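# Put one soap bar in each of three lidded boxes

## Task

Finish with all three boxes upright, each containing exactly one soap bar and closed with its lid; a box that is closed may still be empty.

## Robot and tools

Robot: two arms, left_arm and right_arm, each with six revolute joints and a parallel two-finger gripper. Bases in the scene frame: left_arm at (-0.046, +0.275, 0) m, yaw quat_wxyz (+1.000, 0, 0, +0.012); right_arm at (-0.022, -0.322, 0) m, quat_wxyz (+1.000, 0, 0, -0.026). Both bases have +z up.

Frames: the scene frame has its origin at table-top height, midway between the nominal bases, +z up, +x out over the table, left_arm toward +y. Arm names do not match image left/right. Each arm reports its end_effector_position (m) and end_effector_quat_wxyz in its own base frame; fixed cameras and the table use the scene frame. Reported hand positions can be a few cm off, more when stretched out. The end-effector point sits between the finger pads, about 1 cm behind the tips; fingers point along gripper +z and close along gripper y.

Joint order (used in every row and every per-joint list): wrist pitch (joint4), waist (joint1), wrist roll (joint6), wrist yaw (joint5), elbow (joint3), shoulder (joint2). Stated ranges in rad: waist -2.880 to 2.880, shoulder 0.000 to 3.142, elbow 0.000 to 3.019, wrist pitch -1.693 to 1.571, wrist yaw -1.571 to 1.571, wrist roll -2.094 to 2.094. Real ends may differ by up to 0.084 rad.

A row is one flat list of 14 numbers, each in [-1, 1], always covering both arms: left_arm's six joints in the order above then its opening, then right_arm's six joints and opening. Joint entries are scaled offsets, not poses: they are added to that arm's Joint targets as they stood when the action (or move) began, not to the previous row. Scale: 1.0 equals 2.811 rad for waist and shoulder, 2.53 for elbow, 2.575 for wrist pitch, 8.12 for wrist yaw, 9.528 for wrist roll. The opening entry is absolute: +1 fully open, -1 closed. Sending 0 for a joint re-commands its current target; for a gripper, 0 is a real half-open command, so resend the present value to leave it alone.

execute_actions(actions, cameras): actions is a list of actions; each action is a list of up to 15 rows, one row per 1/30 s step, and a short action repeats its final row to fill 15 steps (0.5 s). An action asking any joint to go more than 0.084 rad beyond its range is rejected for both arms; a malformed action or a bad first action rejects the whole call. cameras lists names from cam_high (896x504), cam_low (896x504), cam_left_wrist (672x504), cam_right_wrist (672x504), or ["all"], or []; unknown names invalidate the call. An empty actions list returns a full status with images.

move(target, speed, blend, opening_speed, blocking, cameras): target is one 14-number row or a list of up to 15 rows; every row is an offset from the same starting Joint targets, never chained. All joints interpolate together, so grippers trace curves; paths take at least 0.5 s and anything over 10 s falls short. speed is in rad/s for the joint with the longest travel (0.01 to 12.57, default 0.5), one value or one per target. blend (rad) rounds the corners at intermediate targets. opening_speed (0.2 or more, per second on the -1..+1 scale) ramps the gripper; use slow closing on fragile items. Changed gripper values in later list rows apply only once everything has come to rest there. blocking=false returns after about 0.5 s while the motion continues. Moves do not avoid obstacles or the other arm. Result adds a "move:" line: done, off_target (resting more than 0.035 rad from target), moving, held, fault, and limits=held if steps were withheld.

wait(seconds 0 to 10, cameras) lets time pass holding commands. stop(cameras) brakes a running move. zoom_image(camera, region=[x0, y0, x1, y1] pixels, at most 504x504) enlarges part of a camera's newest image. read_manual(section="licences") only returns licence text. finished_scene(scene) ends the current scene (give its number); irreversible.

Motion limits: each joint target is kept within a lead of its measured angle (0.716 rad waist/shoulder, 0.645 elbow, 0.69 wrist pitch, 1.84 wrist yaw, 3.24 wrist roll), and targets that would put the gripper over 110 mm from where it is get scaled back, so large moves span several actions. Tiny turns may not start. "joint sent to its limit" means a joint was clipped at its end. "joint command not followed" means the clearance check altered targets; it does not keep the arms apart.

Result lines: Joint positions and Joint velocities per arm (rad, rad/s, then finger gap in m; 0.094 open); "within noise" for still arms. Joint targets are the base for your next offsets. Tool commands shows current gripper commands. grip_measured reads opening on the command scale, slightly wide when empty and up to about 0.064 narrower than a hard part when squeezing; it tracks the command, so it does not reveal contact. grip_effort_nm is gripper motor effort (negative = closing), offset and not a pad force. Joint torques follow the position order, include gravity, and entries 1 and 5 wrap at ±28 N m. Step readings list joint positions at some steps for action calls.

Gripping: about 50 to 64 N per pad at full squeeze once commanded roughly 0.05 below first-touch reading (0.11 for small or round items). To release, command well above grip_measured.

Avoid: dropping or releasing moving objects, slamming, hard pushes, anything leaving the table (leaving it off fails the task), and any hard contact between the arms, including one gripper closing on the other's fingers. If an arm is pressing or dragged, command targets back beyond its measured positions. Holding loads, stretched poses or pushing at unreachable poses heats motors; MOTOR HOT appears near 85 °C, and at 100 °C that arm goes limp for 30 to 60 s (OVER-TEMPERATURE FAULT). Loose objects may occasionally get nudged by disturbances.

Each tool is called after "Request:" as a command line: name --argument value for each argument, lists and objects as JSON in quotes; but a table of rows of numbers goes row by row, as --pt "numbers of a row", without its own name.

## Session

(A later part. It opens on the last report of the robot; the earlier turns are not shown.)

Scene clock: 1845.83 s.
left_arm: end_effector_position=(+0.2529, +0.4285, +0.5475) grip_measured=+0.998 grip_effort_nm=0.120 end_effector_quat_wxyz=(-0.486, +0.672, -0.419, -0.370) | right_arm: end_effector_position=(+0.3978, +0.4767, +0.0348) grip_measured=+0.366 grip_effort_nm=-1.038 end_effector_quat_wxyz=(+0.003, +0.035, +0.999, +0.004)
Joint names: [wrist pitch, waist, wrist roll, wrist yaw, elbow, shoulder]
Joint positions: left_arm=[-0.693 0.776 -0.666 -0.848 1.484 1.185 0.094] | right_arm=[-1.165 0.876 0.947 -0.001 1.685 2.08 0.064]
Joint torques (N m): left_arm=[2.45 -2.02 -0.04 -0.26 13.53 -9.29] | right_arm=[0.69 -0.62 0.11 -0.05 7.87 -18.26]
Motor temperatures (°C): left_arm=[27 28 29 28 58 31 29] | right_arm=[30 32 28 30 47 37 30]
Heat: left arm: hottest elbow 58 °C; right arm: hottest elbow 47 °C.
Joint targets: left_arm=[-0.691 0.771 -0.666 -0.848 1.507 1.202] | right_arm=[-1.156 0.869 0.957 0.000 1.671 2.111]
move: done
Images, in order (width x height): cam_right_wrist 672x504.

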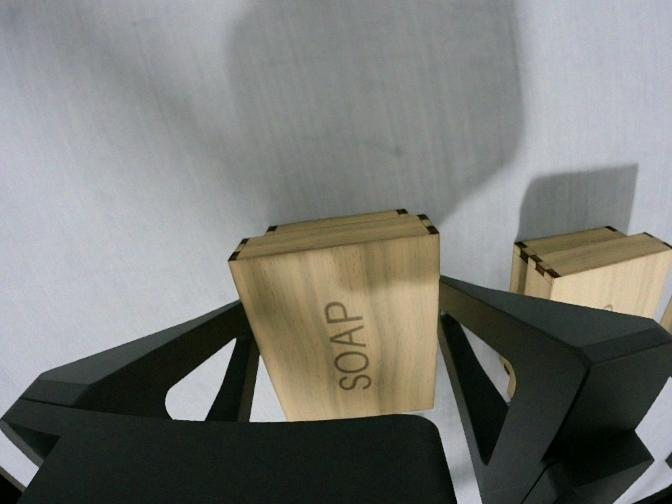

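Request:
move --pt "0 0 0 0 0 0 1 -0.0066 0 0 0 0.0217 -0.0089 0.26" --pt "0 0 0 0 0 0 1 -0.0271 0 0 0 0.0342 -0.0163 0.26" --pt "0 0 0 0 0 0 1 -0.0579 0 0 0 0.0530 -0.0274 0.26" --speed '[0.15,0.08,0.15]' --cameras '["cam_right_wrist","cam_high","cam_low"]'

Request:
zoom_image --camera "cam_high" --region '[340, 160, 460, 280]'

Request:
zoom_image --camera "cam_right_wrist" --region '[210, 150, 460, 330]'

Scene clock: 1860.53 s.
left_arm: end_effector_position=(+0.2529, +0.4285, +0.5475) grip_measured=+0.998 grip_effort_nm=0.115 end_effector_quat_wxyz=(-0.486, +0.672, -0.419, -0.370) | right_arm: end_effector_position=(+0.3943, +0.4725, +0.0805) grip_measured=+0.364 grip_effort_nm=-1.082 end_effector_quat_wxyz=(-0.007, +0.035, +0.999, -0.008)
Joint names: [wrist pitch, waist, wrist roll, wrist yaw, elbow, shoulder]
Joint positions: left_arm=[-0.693 0.776 -0.666 -0.848 1.484 1.185 0.094] | right_arm=[-1.297 0.876 0.947 -0.001 1.75 2.043 0.064]
Joint torques (N m): left_arm=[2.45 -2.02 -0.05 -0.26 13.53 -9.29] | right_arm=[0.03 -0.56 0.12 -0.05 13.96 -21.36]
Motor temperatures (°C): left_arm=[27 28 29 28 58 31 29] | right_arm=[30 32 28 30 47 37 31]
Heat: left arm: hottest elbow 58 °C; right arm: hottest elbow 47 °C.
Joint targets: left_arm=[-0.691 0.771 -0.666 -0.848 1.507 1.202] | right_arm=[-1.305 0.869 0.957 0.000 1.805 2.034]
move: off_target (right_arm); right_arm: the elbow is farthest, 0.055 rad from its target
Images, in order (width x height): cam_high 896x504, cam_low 896x504, cam_right_wrist 672x504.

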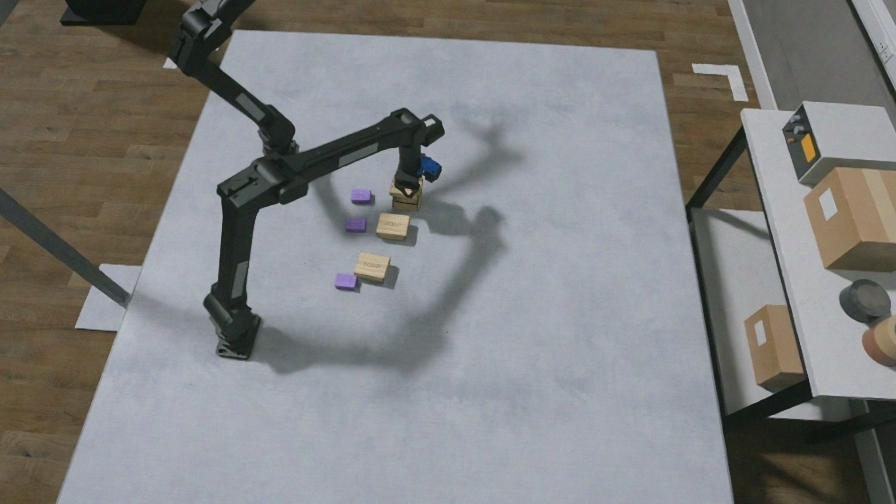

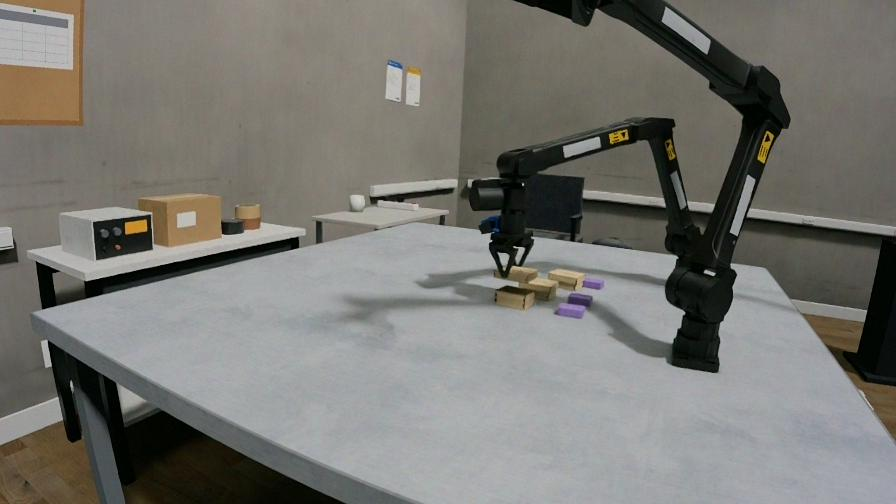

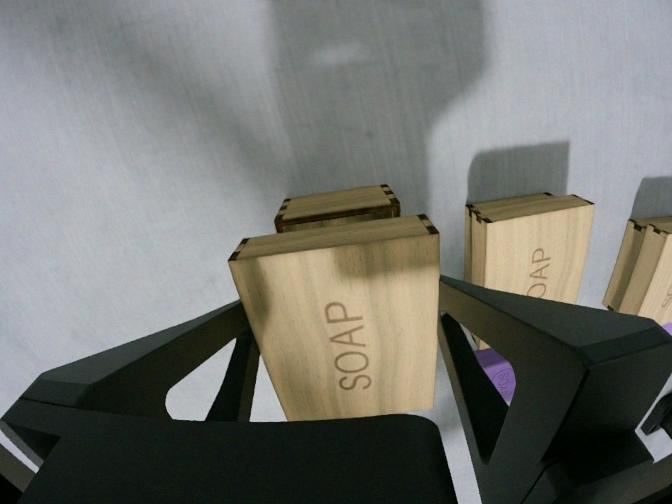

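Scaled by 4.200 from the camera's 896x504 image, which has a finer 1280x720 frame.

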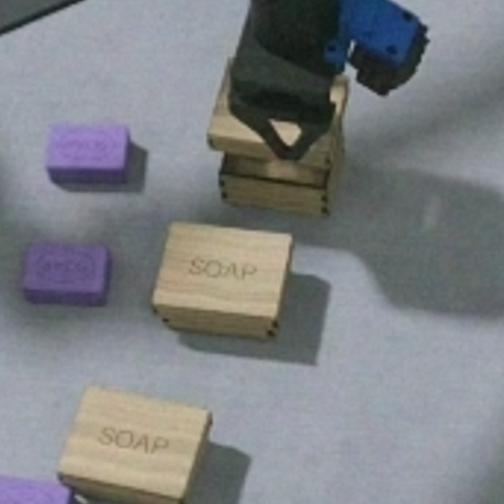

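Scaled by 2.016 from the camera's 672x504 image, which has a finer 960x720 frame.

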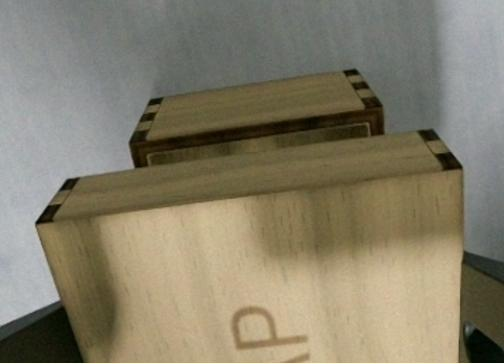

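Request:
move --pt "0 0 0 0 0 0 1 -0.0291 0.0761 0.0212 0 0.0692 0.0430 0.26" --pt "0 0 0 0 0 0 1 0.0272 0.0761 0.0212 0 0.0198 0.0658 0.26" --speed '[0.4,0.2]' --cameras '["cam_right_wrist","cam_low"]'

Request:
zoom_image --camera "cam_low" --region '[440, 250, 560, 330]'

Scene clock: 1890.03 s.
left_arm: end_effector_position=(+0.2529, +0.4285, +0.5475) grip_measured=+0.998 grip_effort_nm=0.120 end_effector_quat_wxyz=(-0.486, +0.672, -0.419, -0.370) | right_arm: end_effector_position=(+0.3065, +0.5832, +0.0276) grip_measured=+0.364 grip_effort_nm=-1.082 end_effector_quat_wxyz=(-0.001, +0.030, +1.000, -0.002)
Joint names: [wrist pitch, waist, wrist roll, wrist yaw, elbow, shoulder]
Joint positions: left_arm=[-0.693 0.776 -0.666 -0.848 1.484 1.185 0.094] | right_arm=[-1.244 1.087 1.148 0 1.865 2.196 0.064]
Joint torques (N m): left_arm=[2.47 -2.08 -0.05 -0.26 13.53 -9.23] | right_arm=[0.65 -0.44 0.12 -0.08 8.53 -20.19]
Motor temperatures (°C): left_arm=[27 28 29 28 58 31 29] | right_arm=[30 32 28 30 49 37 31]
Heat: left arm: hottest elbow 58 °C; right arm: hottest elbow 49 °C.
Joint targets: left_arm=[-0.691 0.771 -0.666 -0.848 1.507 1.202] | right_arm=[-1.235 1.083 1.159 0.000 1.855 2.219]
move: done
Images, in order (width x height): cam_low 896x504, cam_right_wrist 672x504.

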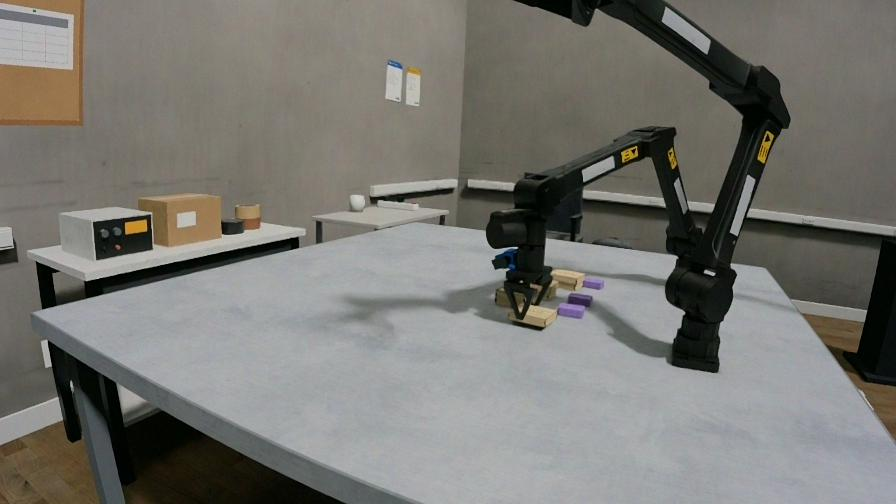

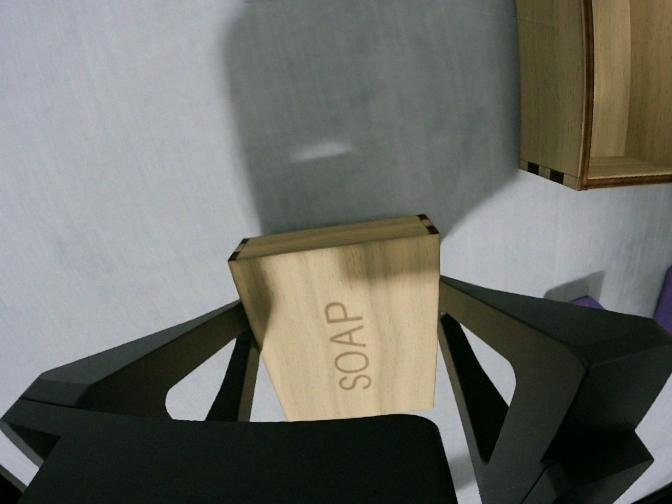

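Scaled by 4.200 from the camera's 896x504 image, which has a finer 1280x720 frame.

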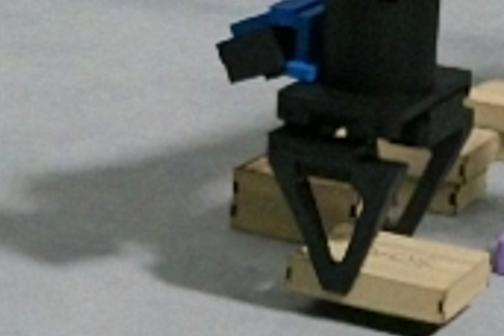

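Request:
move --target '[0,0,0,0,0,0,1,0.0066,0,0,0,-0.0034,0.0030,0.26]' --speed 0.05

Request:
move --target '[0,0,0,0,0,0,1,0.0035,0,0,0,-0.0018,0.0020,0.26]' --speed 0.05 --cameras '["cam_low"]'

Request:
zoom_image --camera "cam_low" --region '[440, 250, 560, 330]'

Scene clock: 1900.70 s.
left_arm: end_effector_position=(+0.2529, +0.4285, +0.5475) grip_measured=+0.998 grip_effort_nm=0.110 end_effector_quat_wxyz=(-0.486, +0.672, -0.419, -0.370) | right_arm: end_effector_position=(+0.3076, +0.5852, +0.0258) grip_measured=+0.364 grip_effort_nm=-1.077 end_effector_quat_wxyz=(+0.002, +0.030, +1.000, +0.004)
Joint names: [wrist pitch, waist, wrist roll, wrist yaw, elbow, shoulder]
Joint positions: left_arm=[-0.693 0.776 -0.666 -0.848 1.484 1.185 0.094] | right_arm=[-1.227 1.087 1.148 0 1.86 2.196 0.064]
Joint torques (N m): left_arm=[2.45 -2.02 -0.05 -0.26 13.53 -9.29] | right_arm=[0.66 -0.44 0.12 -0.08 8.08 -19.6]
Motor temperatures (°C): left_arm=[27 28 29 28 58 31 29] | right_arm=[30 32 28 30 49 39 32]
Heat: left arm: hottest elbow 58 °C; right arm: hottest elbow 49 °C.
Joint targets: left_arm=[-0.691 0.771 -0.666 -0.848 1.507 1.202] | right_arm=[-1.218 1.083 1.159 0.000 1.846 2.227]
move: done

Scene clock: 1901.53 s.
left_arm: end_effector_position=(+0.2529, +0.4285, +0.5475) grip_measured=+0.998 grip_effort_nm=0.125 end_effector_quat_wxyz=(-0.486, +0.672, -0.419, -0.370) | right_arm: end_effector_position=(+0.3084, +0.5868, +0.0236) grip_measured=+0.364 grip_effort_nm=-1.077 end_effector_quat_wxyz=(+0.003, +0.030, +1.000, +0.006)
Joint names: [wrist pitch, waist, wrist roll, wrist yaw, elbow, shoulder]
Joint positions: left_arm=[-0.693 0.776 -0.666 -0.848 1.484 1.185 0.094] | right_arm=[-1.218 1.087 1.148 0 1.86 2.2 0.064]
Joint torques (N m): left_arm=[2.47 -1.96 -0.04 -0.26 13.55 -9.29] | right_arm=[0.76 -0.38 0.12 -0.08 7.69 -20.19]
Motor temperatures (°C): left_arm=[27 28 29 28 58 31 29] | right_arm=[30 32 28 30 49 39 32]
Heat: left arm: hottest elbow 58 °C; right arm: hottest elbow 49 °C.
Joint targets: left_arm=[-0.691 0.771 -0.666 -0.848 1.507 1.202] | right_arm=[-1.209 1.083 1.159 0.000 1.842 2.233]
move: done
Images, in order (width x height): cam_low 896x504.

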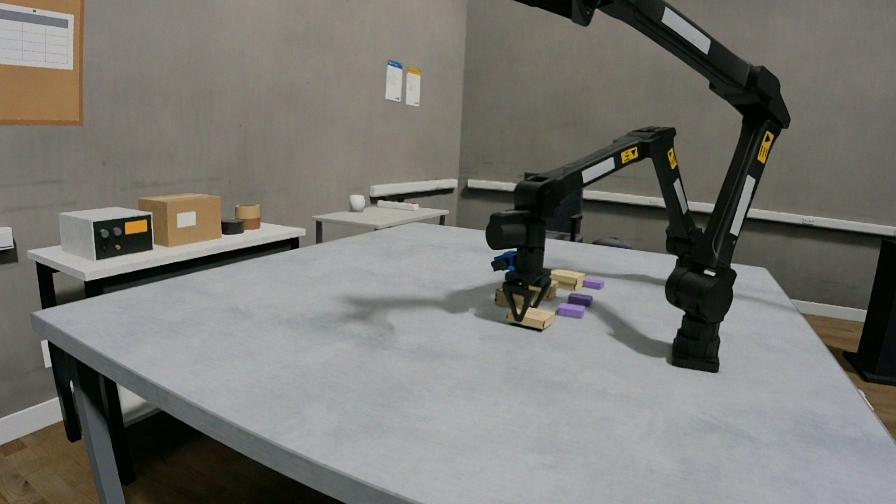

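Scaled by 4.200 from the camera's 896x504 image, which has a finer 1280x720 frame.

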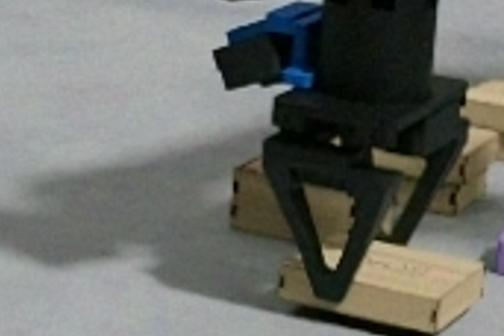

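Request:
move --target '[0,0,0,0,0,0,1,0.0045,0,0,0,-0.0035,0.0035,0.26]' --speed 0.05

Request:
move --target '[0,0,0,0,0,0,1,0.0035,0,0,0,-0.0018,0.0025,0.26]' --speed 0.05 --cameras '["cam_low"]'

Request:
zoom_image --camera "cam_low" --region '[440, 250, 560, 330]'

Scene clock: 1912.10 s.
left_arm: end_effector_position=(+0.2529, +0.4285, +0.5475) grip_measured=+0.998 grip_effort_nm=0.120 end_effector_quat_wxyz=(-0.486, +0.672, -0.419, -0.370) | right_arm: end_effector_position=(+0.3074, +0.5848, +0.0150) grip_measured=+0.364 grip_effort_nm=-1.082 end_effector_quat_wxyz=(+0.001, +0.030, +1.000, +0.003)
Joint names: [wrist pitch, waist, wrist roll, wrist yaw, elbow, shoulder]
Joint positions: left_arm=[-0.693 0.776 -0.666 -0.848 1.484 1.185 0.094] | right_arm=[-1.207 1.087 1.148 0 1.849 2.207 0.064]
Joint torques (N m): left_arm=[2.45 -2.02 -0.04 -0.26 13.55 -9.29] | right_arm=[0.68 -0.38 0.11 -0.08 7.79 -19.55]
Motor temperatures (°C): left_arm=[27 28 29 28 58 31 29] | right_arm=[30 32 28 30 48 39 32]
Heat: left arm: hottest elbow 58 °C; right arm: hottest elbow 48 °C.
Joint targets: left_arm=[-0.691 0.771 -0.666 -0.848 1.507 1.202] | right_arm=[-1.198 1.083 1.159 0.000 1.833 2.242]
move: off_target (right_arm); right_arm: the shoulder is farthest, 0.036 rad from its target

Scene clock: 1912.80 s.
left_arm: end_effector_position=(+0.2529, +0.4285, +0.5475) grip_measured=+0.998 grip_effort_nm=0.110 end_effector_quat_wxyz=(-0.486, +0.672, -0.419, -0.370) | right_arm: end_effector_position=(+0.3080, +0.5861, +0.0148) grip_measured=+0.364 grip_effort_nm=-1.077 end_effector_quat_wxyz=(+0.002, +0.030, +1.000, +0.005)
Joint names: [wrist pitch, waist, wrist roll, wrist yaw, elbow, shoulder]
Joint positions: left_arm=[-0.693 0.776 -0.666 -0.848 1.484 1.185 0.094] | right_arm=[-1.201 1.087 1.148 0 1.849 2.207 0.064]
Joint torques (N m): left_arm=[2.47 -2.02 -0.04 -0.26 13.53 -9.29] | right_arm=[0.84 -0.44 0.12 -0.07 7.43 -19.02]
Motor temperatures (°C): left_arm=[27 28 29 28 58 31 29] | right_arm=[30 32 28 30 48 39 32]
Heat: left arm: hottest elbow 58 °C; right arm: hottest elbow 48 °C.
Joint targets: left_arm=[-0.691 0.771 -0.666 -0.848 1.507 1.202] | right_arm=[-1.188 1.083 1.159 0.000 1.828 2.250]
move: off_target (right_arm); right_arm: the shoulder is farthest, 0.042 rad from its target
Images, in order (width x height): cam_low 896x504.

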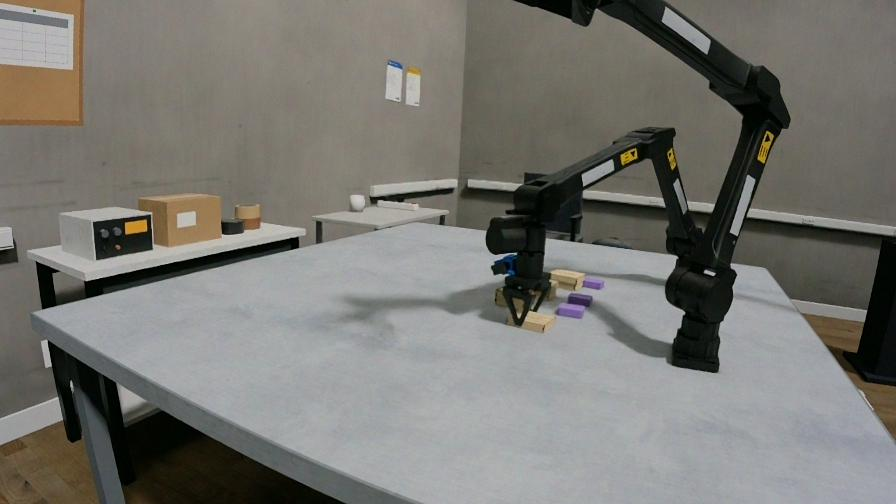

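Scaled by 4.200 from the camera's 896x504 image, which has a finer 1280x720 frame.

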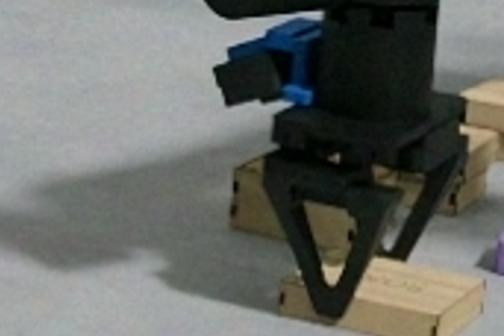

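Request:
move --pt "0 0 0 0 0 0 1 -0.006 0 0 0 0 -0.0045 0.26" --pt "0 0 0 0 0 0 1 -0.006 0 0 0 0 -0.0045 0.8" --pt "0 0 0 0 0 0 1 -0.066 0 0 0 0.0672 -0.0302 0.8" --pt "0 0 0 0 0 0 1 -0.0396 -0.0366 -0.0188 0 -0.1059 -0.1565 1" --speed '[0.1,0.1,0.2,0.5]' --opening_speed 0.6 --cameras '["cam_right_wrist","cam_high"]'

Scene clock: 1954.10 s.
left_arm: end_effector_position=(+0.2529, +0.4285, +0.5475) grip_measured=+0.998 grip_effort_nm=0.110 end_effector_quat_wxyz=(-0.486, +0.672, -0.419, -0.370) | right_arm: end_effector_position=(+0.3088, +0.4650, +0.1437) grip_measured=+0.998 grip_effort_nm=0.042 end_effector_quat_wxyz=(+0.008, +0.003, +1.000, +0.012)
Joint names: [wrist pitch, waist, wrist roll, wrist yaw, elbow, shoulder]
Joint positions: left_arm=[-0.693 0.776 -0.666 -0.848 1.484 1.185 0.094] | right_arm=[-1.299 0.985 0.992 0 1.575 1.818 0.094]
Joint torques (N m): left_arm=[2.45 -2.02 -0.05 -0.26 13.55 -9.29] | right_arm=[0.75 -0.44 -0.1 -0.08 8.31 -18.14]
Motor temperatures (°C): left_arm=[27 28 29 28 58 31 29] | right_arm=[30 32 28 30 45 37 32]
Heat: left arm: hottest elbow 58 °C; right arm: hottest elbow 45 °C.
Joint targets: left_arm=[-0.691 0.771 -0.666 -0.848 1.507 1.202] | right_arm=[-1.291 0.980 0.980 0.000 1.560 1.810]
move: done
Images, in order (width x height): cam_high 896x504, cam_right_wrist 672x504.

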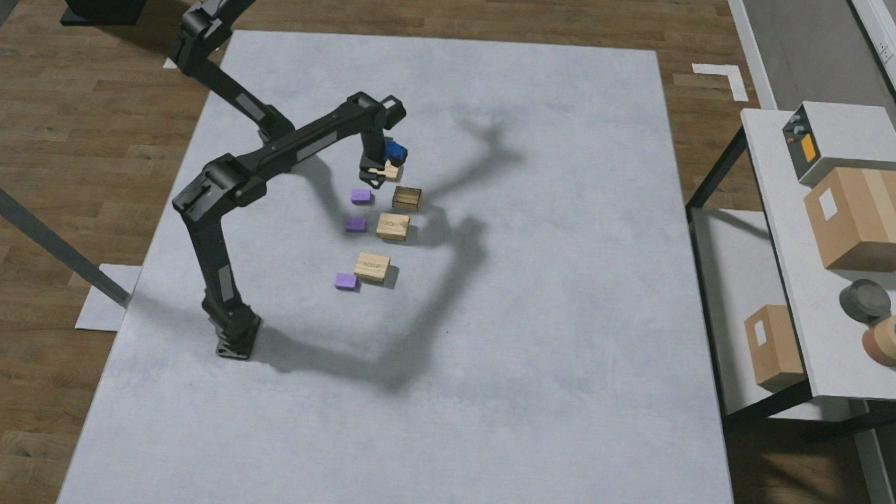

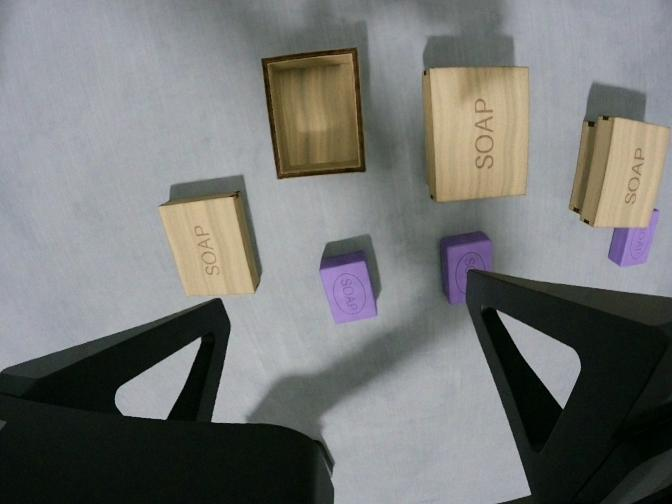

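Request:
move --pt "0 0 0 0 0 0 1 0.0555 0.0370 -0.0026 0 -0.0621 0.0132 0.5" --pt "0 0 0 0 0 0 1 0.0900 0.0370 -0.0026 0 -0.0795 0.0301 0.5" --speed '[0.3,0.15]' --cameras '["cam_right_wrist","cam_low"]'

Request:
zoom_image --camera "cam_low" --region '[500, 250, 640, 340]'

Scene clock: 2011.30 s.
left_arm: end_effector_position=(+0.2529, +0.4285, +0.5475) grip_measured=+0.998 grip_effort_nm=0.120 end_effector_quat_wxyz=(-0.486, +0.672, -0.419, -0.370) | right_arm: end_effector_position=(+0.2502, +0.4732, +0.0442) grip_measured=+0.502 grip_effort_nm=-0.129 end_effector_quat_wxyz=(+0.001, -0.059, +0.998, +0.002)
Joint names: [wrist pitch, waist, wrist roll, wrist yaw, elbow, shoulder]
Joint positions: left_arm=[-0.693 0.776 -0.666 -0.848 1.484 1.185 0.094] | right_arm=[-1.068 1.085 0.967 0 1.372 1.87 0.071]
Joint torques (N m): left_arm=[2.47 -1.96 -0.05 -0.26 13.53 -9.29] | right_arm=[0.62 -0.09 -0.09 -0.08 7.53 -15.33]
Motor temperatures (°C): left_arm=[27 28 29 28 58 31 29] | right_arm=[30 32 28 30 44 40 31]
Heat: left arm: hottest elbow 58 °C; right arm: hottest elbow 44 °C.
Joint targets: left_arm=[-0.691 0.771 -0.666 -0.848 1.507 1.202] | right_arm=[-1.059 1.085 0.955 0.000 1.359 1.894]
move: done
Images, in order (width x height): cam_low 896x504, cam_right_wrist 672x504.

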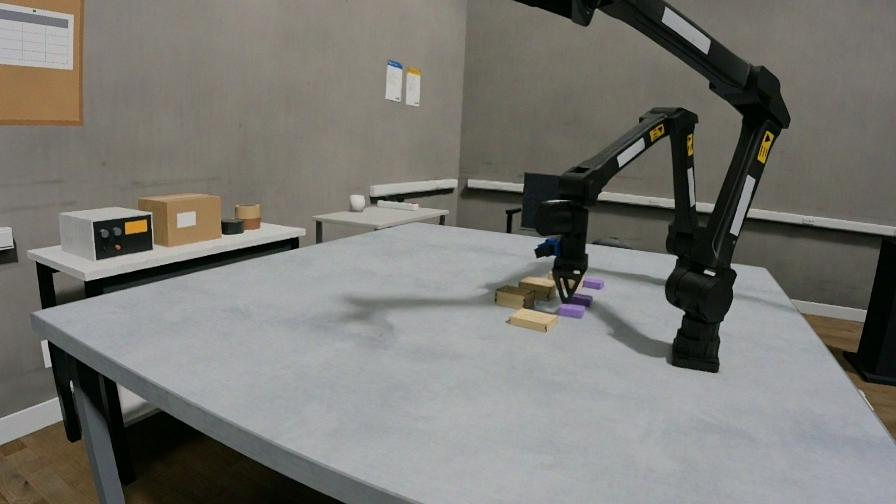

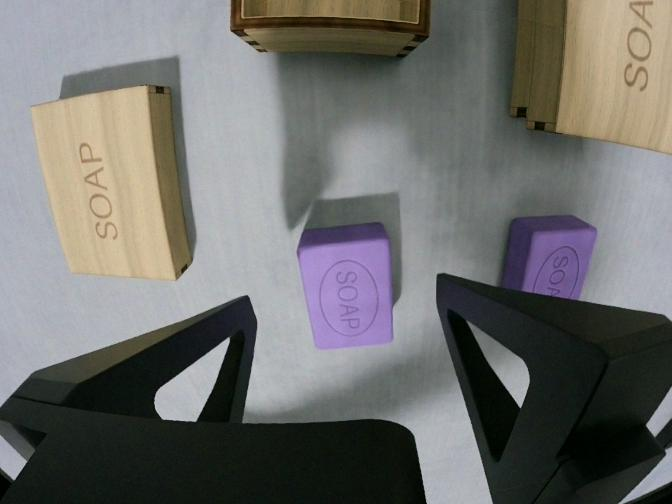

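Scaled by 3.600 from the camera's 896x504 image, which has a finer 1280x720 frame.

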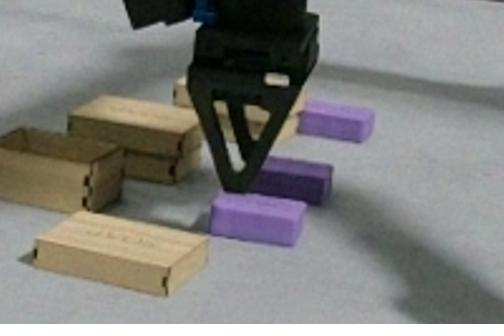

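Request:
move --pt "0 0 0 0 0 0 0.5 0.0105 0 0 0 -0.0054 0.0052 0.5" --pt "0 0 0 0 0 0 1 0.0105 0 0 0 -0.0054 0.0052 -0.1" --speed 0.1 --opening_speed 0.25 --cameras '["cam_right_wrist"]'

Scene clock: 2028.97 s.
left_arm: end_effector_position=(+0.2529, +0.4285, +0.5475) grip_measured=+0.998 grip_effort_nm=0.120 end_effector_quat_wxyz=(-0.486, +0.672, -0.419, -0.370) | right_arm: end_effector_position=(+0.2502, +0.4732, +0.0335) grip_measured=-0.098 grip_effort_nm=-0.129 end_effector_quat_wxyz=(+0.002, -0.059, +0.998, +0.003)
Joint names: [wrist pitch, waist, wrist roll, wrist yaw, elbow, shoulder]
Joint positions: left_arm=[-0.693 0.776 -0.666 -0.848 1.484 1.185 0.094] | right_arm=[-1.04 1.085 0.967 0 1.359 1.882 0.042]
Joint torques (N m): left_arm=[2.47 -2.02 -0.05 -0.26 13.55 -9.29] | right_arm=[0.68 -0.09 -0.09 -0.08 7.36 -15.27]
Motor temperatures (°C): left_arm=[27 28 29 28 58 31 29] | right_arm=[30 32 28 30 44 39 30]
Heat: left arm: hottest elbow 58 °C; right arm: hottest elbow 44 °C.
Joint targets: left_arm=[-0.691 0.771 -0.666 -0.848 1.507 1.202] | right_arm=[-1.032 1.085 0.955 0.000 1.346 1.909]
move: done
Images, in order (width x height): cam_right_wrist 672x504.

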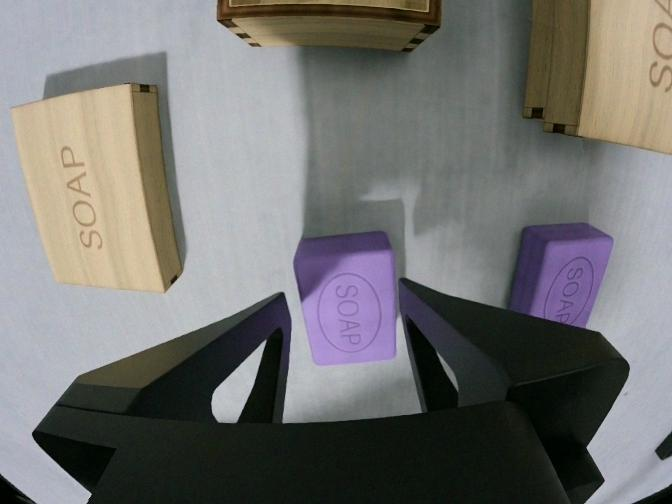

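Request:
move --target '[0,0,0,0,0,0,1,0,0,0,0,0,0,-0.3]' --opening_speed 0.2

Scene clock: 2034.93 s.
left_arm: end_effector_position=(+0.2529, +0.4285, +0.5475) grip_measured=+0.998 grip_effort_nm=0.120 end_effector_quat_wxyz=(-0.486, +0.672, -0.419, -0.370) | right_arm: end_effector_position=(+0.2502, +0.4732, +0.0335) grip_measured=-0.297 grip_effort_nm=-0.125 end_effector_quat_wxyz=(+0.002, -0.059, +0.998, +0.003)
Joint names: [wrist pitch, waist, wrist roll, wrist yaw, elbow, shoulder]
Joint positions: left_arm=[-0.693 0.776 -0.666 -0.848 1.484 1.185 0.094] | right_arm=[-1.04 1.085 0.967 0 1.359 1.882 0.033]
Joint torques (N m): left_arm=[2.47 -2.08 -0.04 -0.26 13.53 -9.29] | right_arm=[0.7 -0.09 -0.1 -0.08 7.35 -15.21]
Motor temperatures (°C): left_arm=[27 28 29 28 58 31 29] | right_arm=[30 32 28 30 45 39 30]
Heat: left arm: hottest elbow 58 °C; right arm: hottest elbow 45 °C.
Joint targets: left_arm=[-0.691 0.771 -0.666 -0.848 1.507 1.202] | right_arm=[-1.032 1.085 0.955 0.000 1.346 1.909]
move: done

No contact yet, or above; look.

Request:
execute_actions --actions '[]'

Request:
zoom_image --camera "cam_low" --region '[530, 260, 620, 330]'

Scene clock: 2038.43 s.
left_arm: end_effector_position=(+0.2529, +0.4285, +0.5475) grip_measured=+0.998 grip_effort_nm=0.125 end_effector_quat_wxyz=(-0.486, +0.672, -0.419, -0.370) | right_arm: end_effector_position=(+0.2502, +0.4732, +0.0335) grip_measured=-0.298 grip_effort_nm=-0.125 end_effector_quat_wxyz=(+0.002, -0.059, +0.998, +0.003)
Joint names: [wrist pitch, waist, wrist roll, wrist yaw, elbow, shoulder]
Joint positions: left_arm=[-0.693 0.776 -0.666 -0.848 1.484 1.185 0.094] | right_arm=[-1.04 1.085 0.967 0 1.359 1.882 0.033]
Joint velocities: within noise
Joint torques (N m): left_arm=[2.47 -2.02 -0.05 -0.26 13.55 -9.29] | right_arm=[0.7 -0.09 -0.09 -0.08 7.36 -15.27]
Motor temperatures (°C): left_arm=[27 28 29 28 58 31 29] | right_arm=[30 32 28 30 45 39 30]
Heat: left arm: hottest elbow 58 °C; right arm: hottest elbow 45 °C.
Joint targets: left_arm=[-0.691 0.771 -0.666 -0.848 1.507 1.202] | right_arm=[-1.032 1.085 0.955 0.000 1.346 1.909]
Tool commands: left_gripper/opening=+1.0 right_gripper/opening=-0.3

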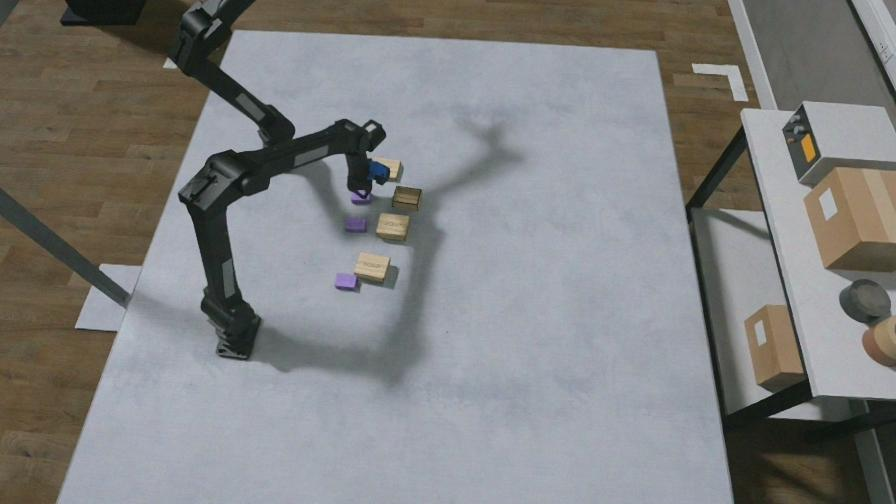

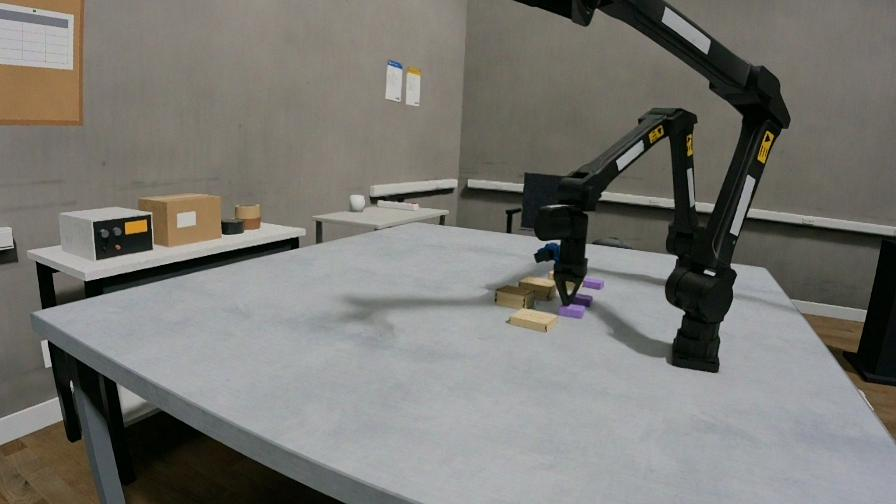

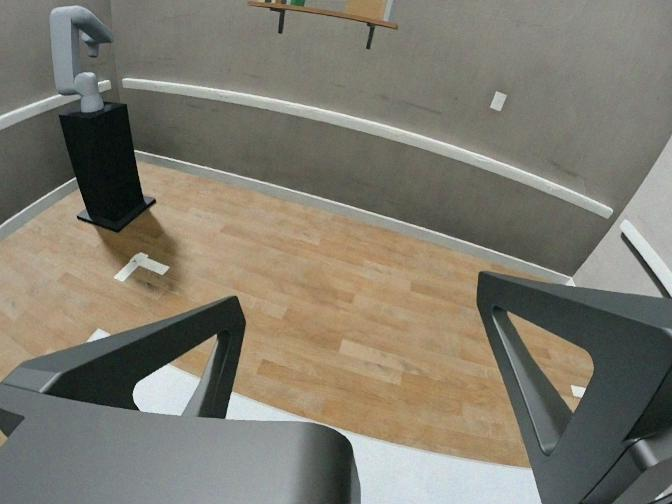

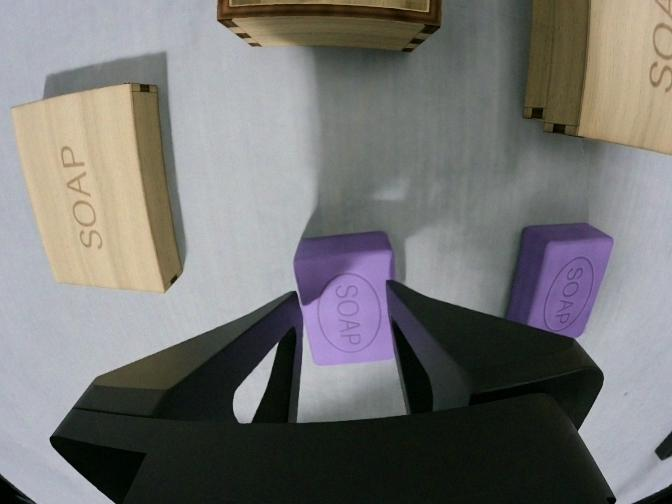

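Scaled by 5.600 from the camera's 896x504 image, which has a finer 1280x720 frame.

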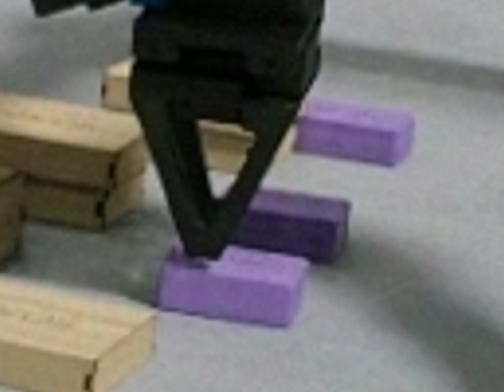

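Request:
move --pt "0 0 0 0 0 0 1 0 0 0 0 0 0 0.3" --pt "0 0 0 0 0 0 1 0.0109 0 0 0 -0.0056 0.0052 0.3" --pt "0 0 0 0 0 0 1 0.0109 0 0 0 -0.0056 0.0052 -0.2" --speed 0.1 --opening_speed 0.3 --cameras '["cam_right_wrist","cam_low"]'

Request:
zoom_image --camera "cam_low" --region '[530, 260, 620, 330]'

Scene clock: 2052.47 s.
left_arm: end_effector_position=(+0.2529, +0.4285, +0.5475) grip_measured=+0.998 grip_effort_nm=0.120 end_effector_quat_wxyz=(-0.486, +0.672, -0.419, -0.370) | right_arm: end_effector_position=(+0.2497, +0.4723, +0.0211) grip_measured=-0.192 grip_effort_nm=-0.383 end_effector_quat_wxyz=(+0.002, -0.059, +0.998, +0.003)
Joint names: [wrist pitch, waist, wrist roll, wrist yaw, elbow, shoulder]
Joint positions: left_arm=[-0.693 0.776 -0.666 -0.848 1.484 1.185 0.094] | right_arm=[-1.012 1.085 0.967 0 1.345 1.897 0.038]
Joint torques (N m): left_arm=[2.45 -1.96 -0.05 -0.26 13.55 -9.29] | right_arm=[0.69 -0.09 -0.09 -0.08 7.21 -15.27]
Motor temperatures (°C): left_arm=[27 28 29 28 58 31 29] | right_arm=[30 32 28 30 45 38 30]
Heat: left arm: hottest elbow 58 °C; right arm: hottest elbow 45 °C.
Joint targets: left_arm=[-0.691 0.771 -0.666 -0.848 1.507 1.202] | right_arm=[-1.004 1.085 0.955 0.000 1.331 1.924]
move: done
Images, in order (width x height): cam_low 896x504, cam_right_wrist 672x504.

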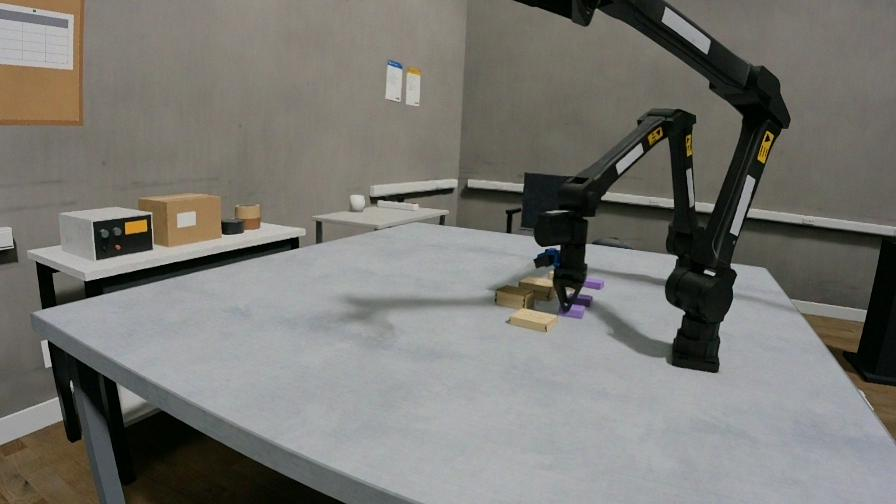

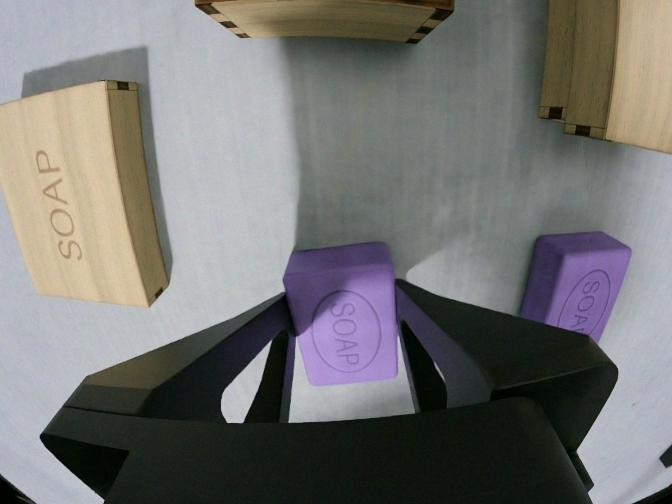

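Scaled by 5.600 from the camera's 896x504 image, which has a finer 1280x720 frame.

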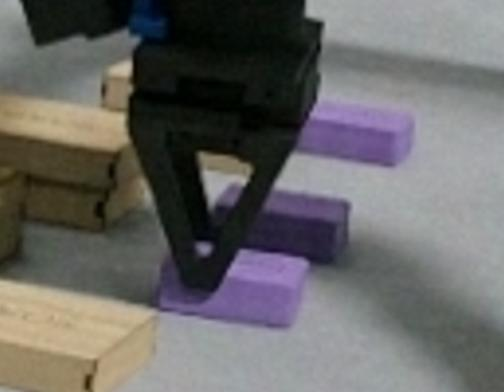

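Request:
move --pt "0 0 0 0 0 0 1 0 0 0 0 0 0 -0.26" --pt "0 0 0 0 0 0 1 -0.0777 0 0 0 0.0632 -0.0374 -0.26" --pt "0 0 0 0 0 0 1 -0.1266 -0.0765 -0.0024 0 0.1972 0.0342 -0.26" --pt "0 0 0 0 0 0 1 -0.0907 -0.0765 -0.0024 0 0.1508 0.0532 -0.26" --speed '[0.1,0.2,0.4,0.15]' --opening_speed 0.3 --cameras '["cam_right_wrist","cam_low","cam_high"]'

Request:
zoom_image --camera "cam_high" --region '[360, 150, 450, 240]'

Request:
zoom_image --camera "cam_low" --region '[480, 250, 570, 320]'

Scene clock: 2099.33 s.
left_arm: end_effector_position=(+0.2529, +0.4285, +0.5475) grip_measured=+0.998 grip_effort_nm=0.120 end_effector_quat_wxyz=(-0.486, +0.672, -0.419, -0.370) | right_arm: end_effector_position=(+0.4005, +0.4712, +0.0672) grip_measured=-0.231 grip_effort_nm=-1.082 end_effector_quat_wxyz=(+0.000, +0.039, +0.999, +0.000)
Joint names: [wrist pitch, waist, wrist roll, wrist yaw, elbow, shoulder]
Joint positions: left_arm=[-0.693 0.776 -0.666 -0.848 1.484 1.185 0.094] | right_arm=[-1.246 0.867 0.944 0 1.724 2.05 0.036]
Joint torques (N m): left_arm=[2.47 -2.02 -0.05 -0.26 13.55 -9.29] | right_arm=[0.68 0.21 -0.09 -0.1 8.29 -18.73]
Motor temperatures (°C): left_arm=[27 28 29 28 58 31 29] | right_arm=[30 32 28 30 44 38 31]
Heat: left arm: hottest elbow 58 °C; right arm: hottest elbow 44 °C.
Joint targets: left_arm=[-0.691 0.771 -0.666 -0.848 1.507 1.202] | right_arm=[-1.237 0.870 0.933 0.000 1.713 2.073]
move: done
Images, in order (width x height): cam_high 896x504, cam_low 896x504, cam_right_wrist 672x504.

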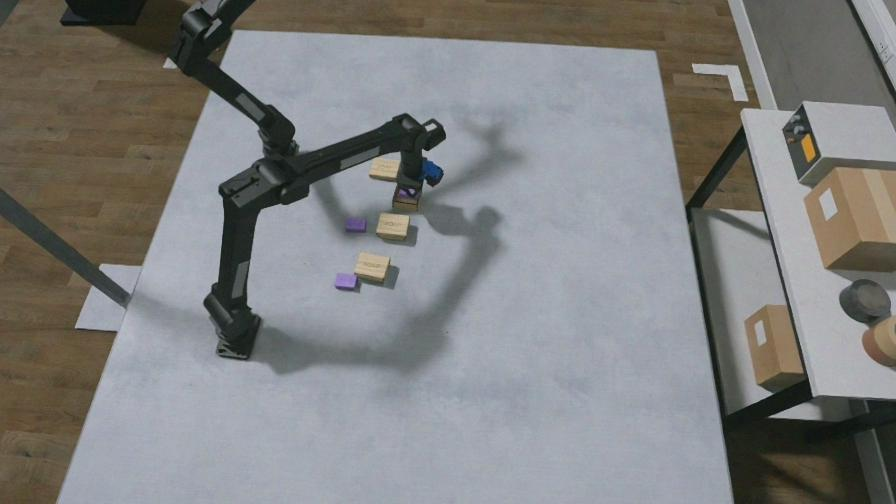

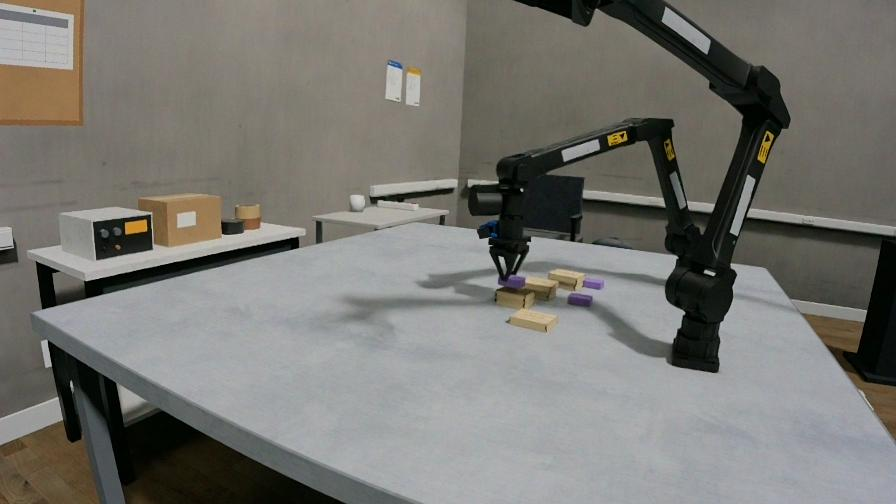

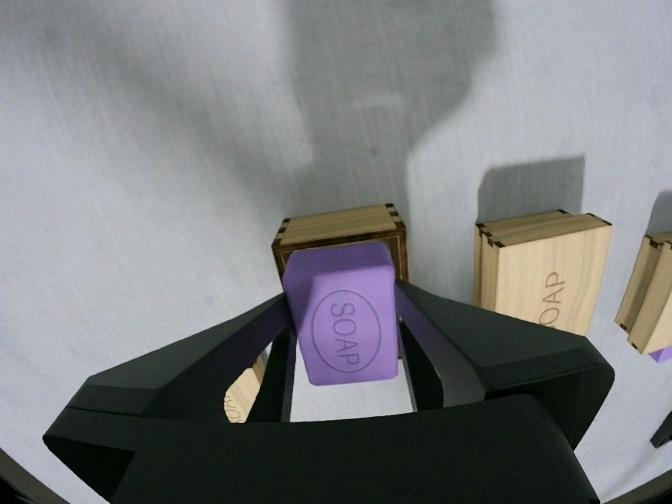

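Scaled by 5.600 from the camera's 896x504 image, which has a finer 1280x720 frame.

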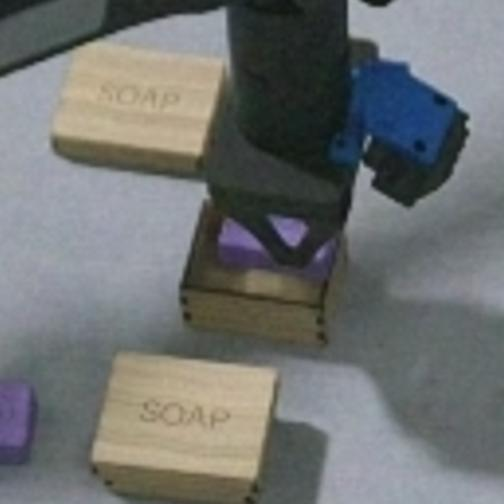

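Scaled by 5.600 from the camera's 896x504 image, which has a finer 1280x720 frame.

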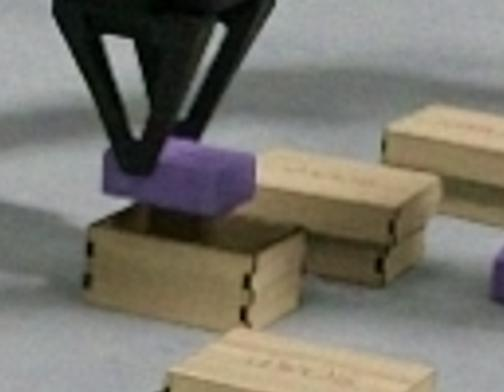

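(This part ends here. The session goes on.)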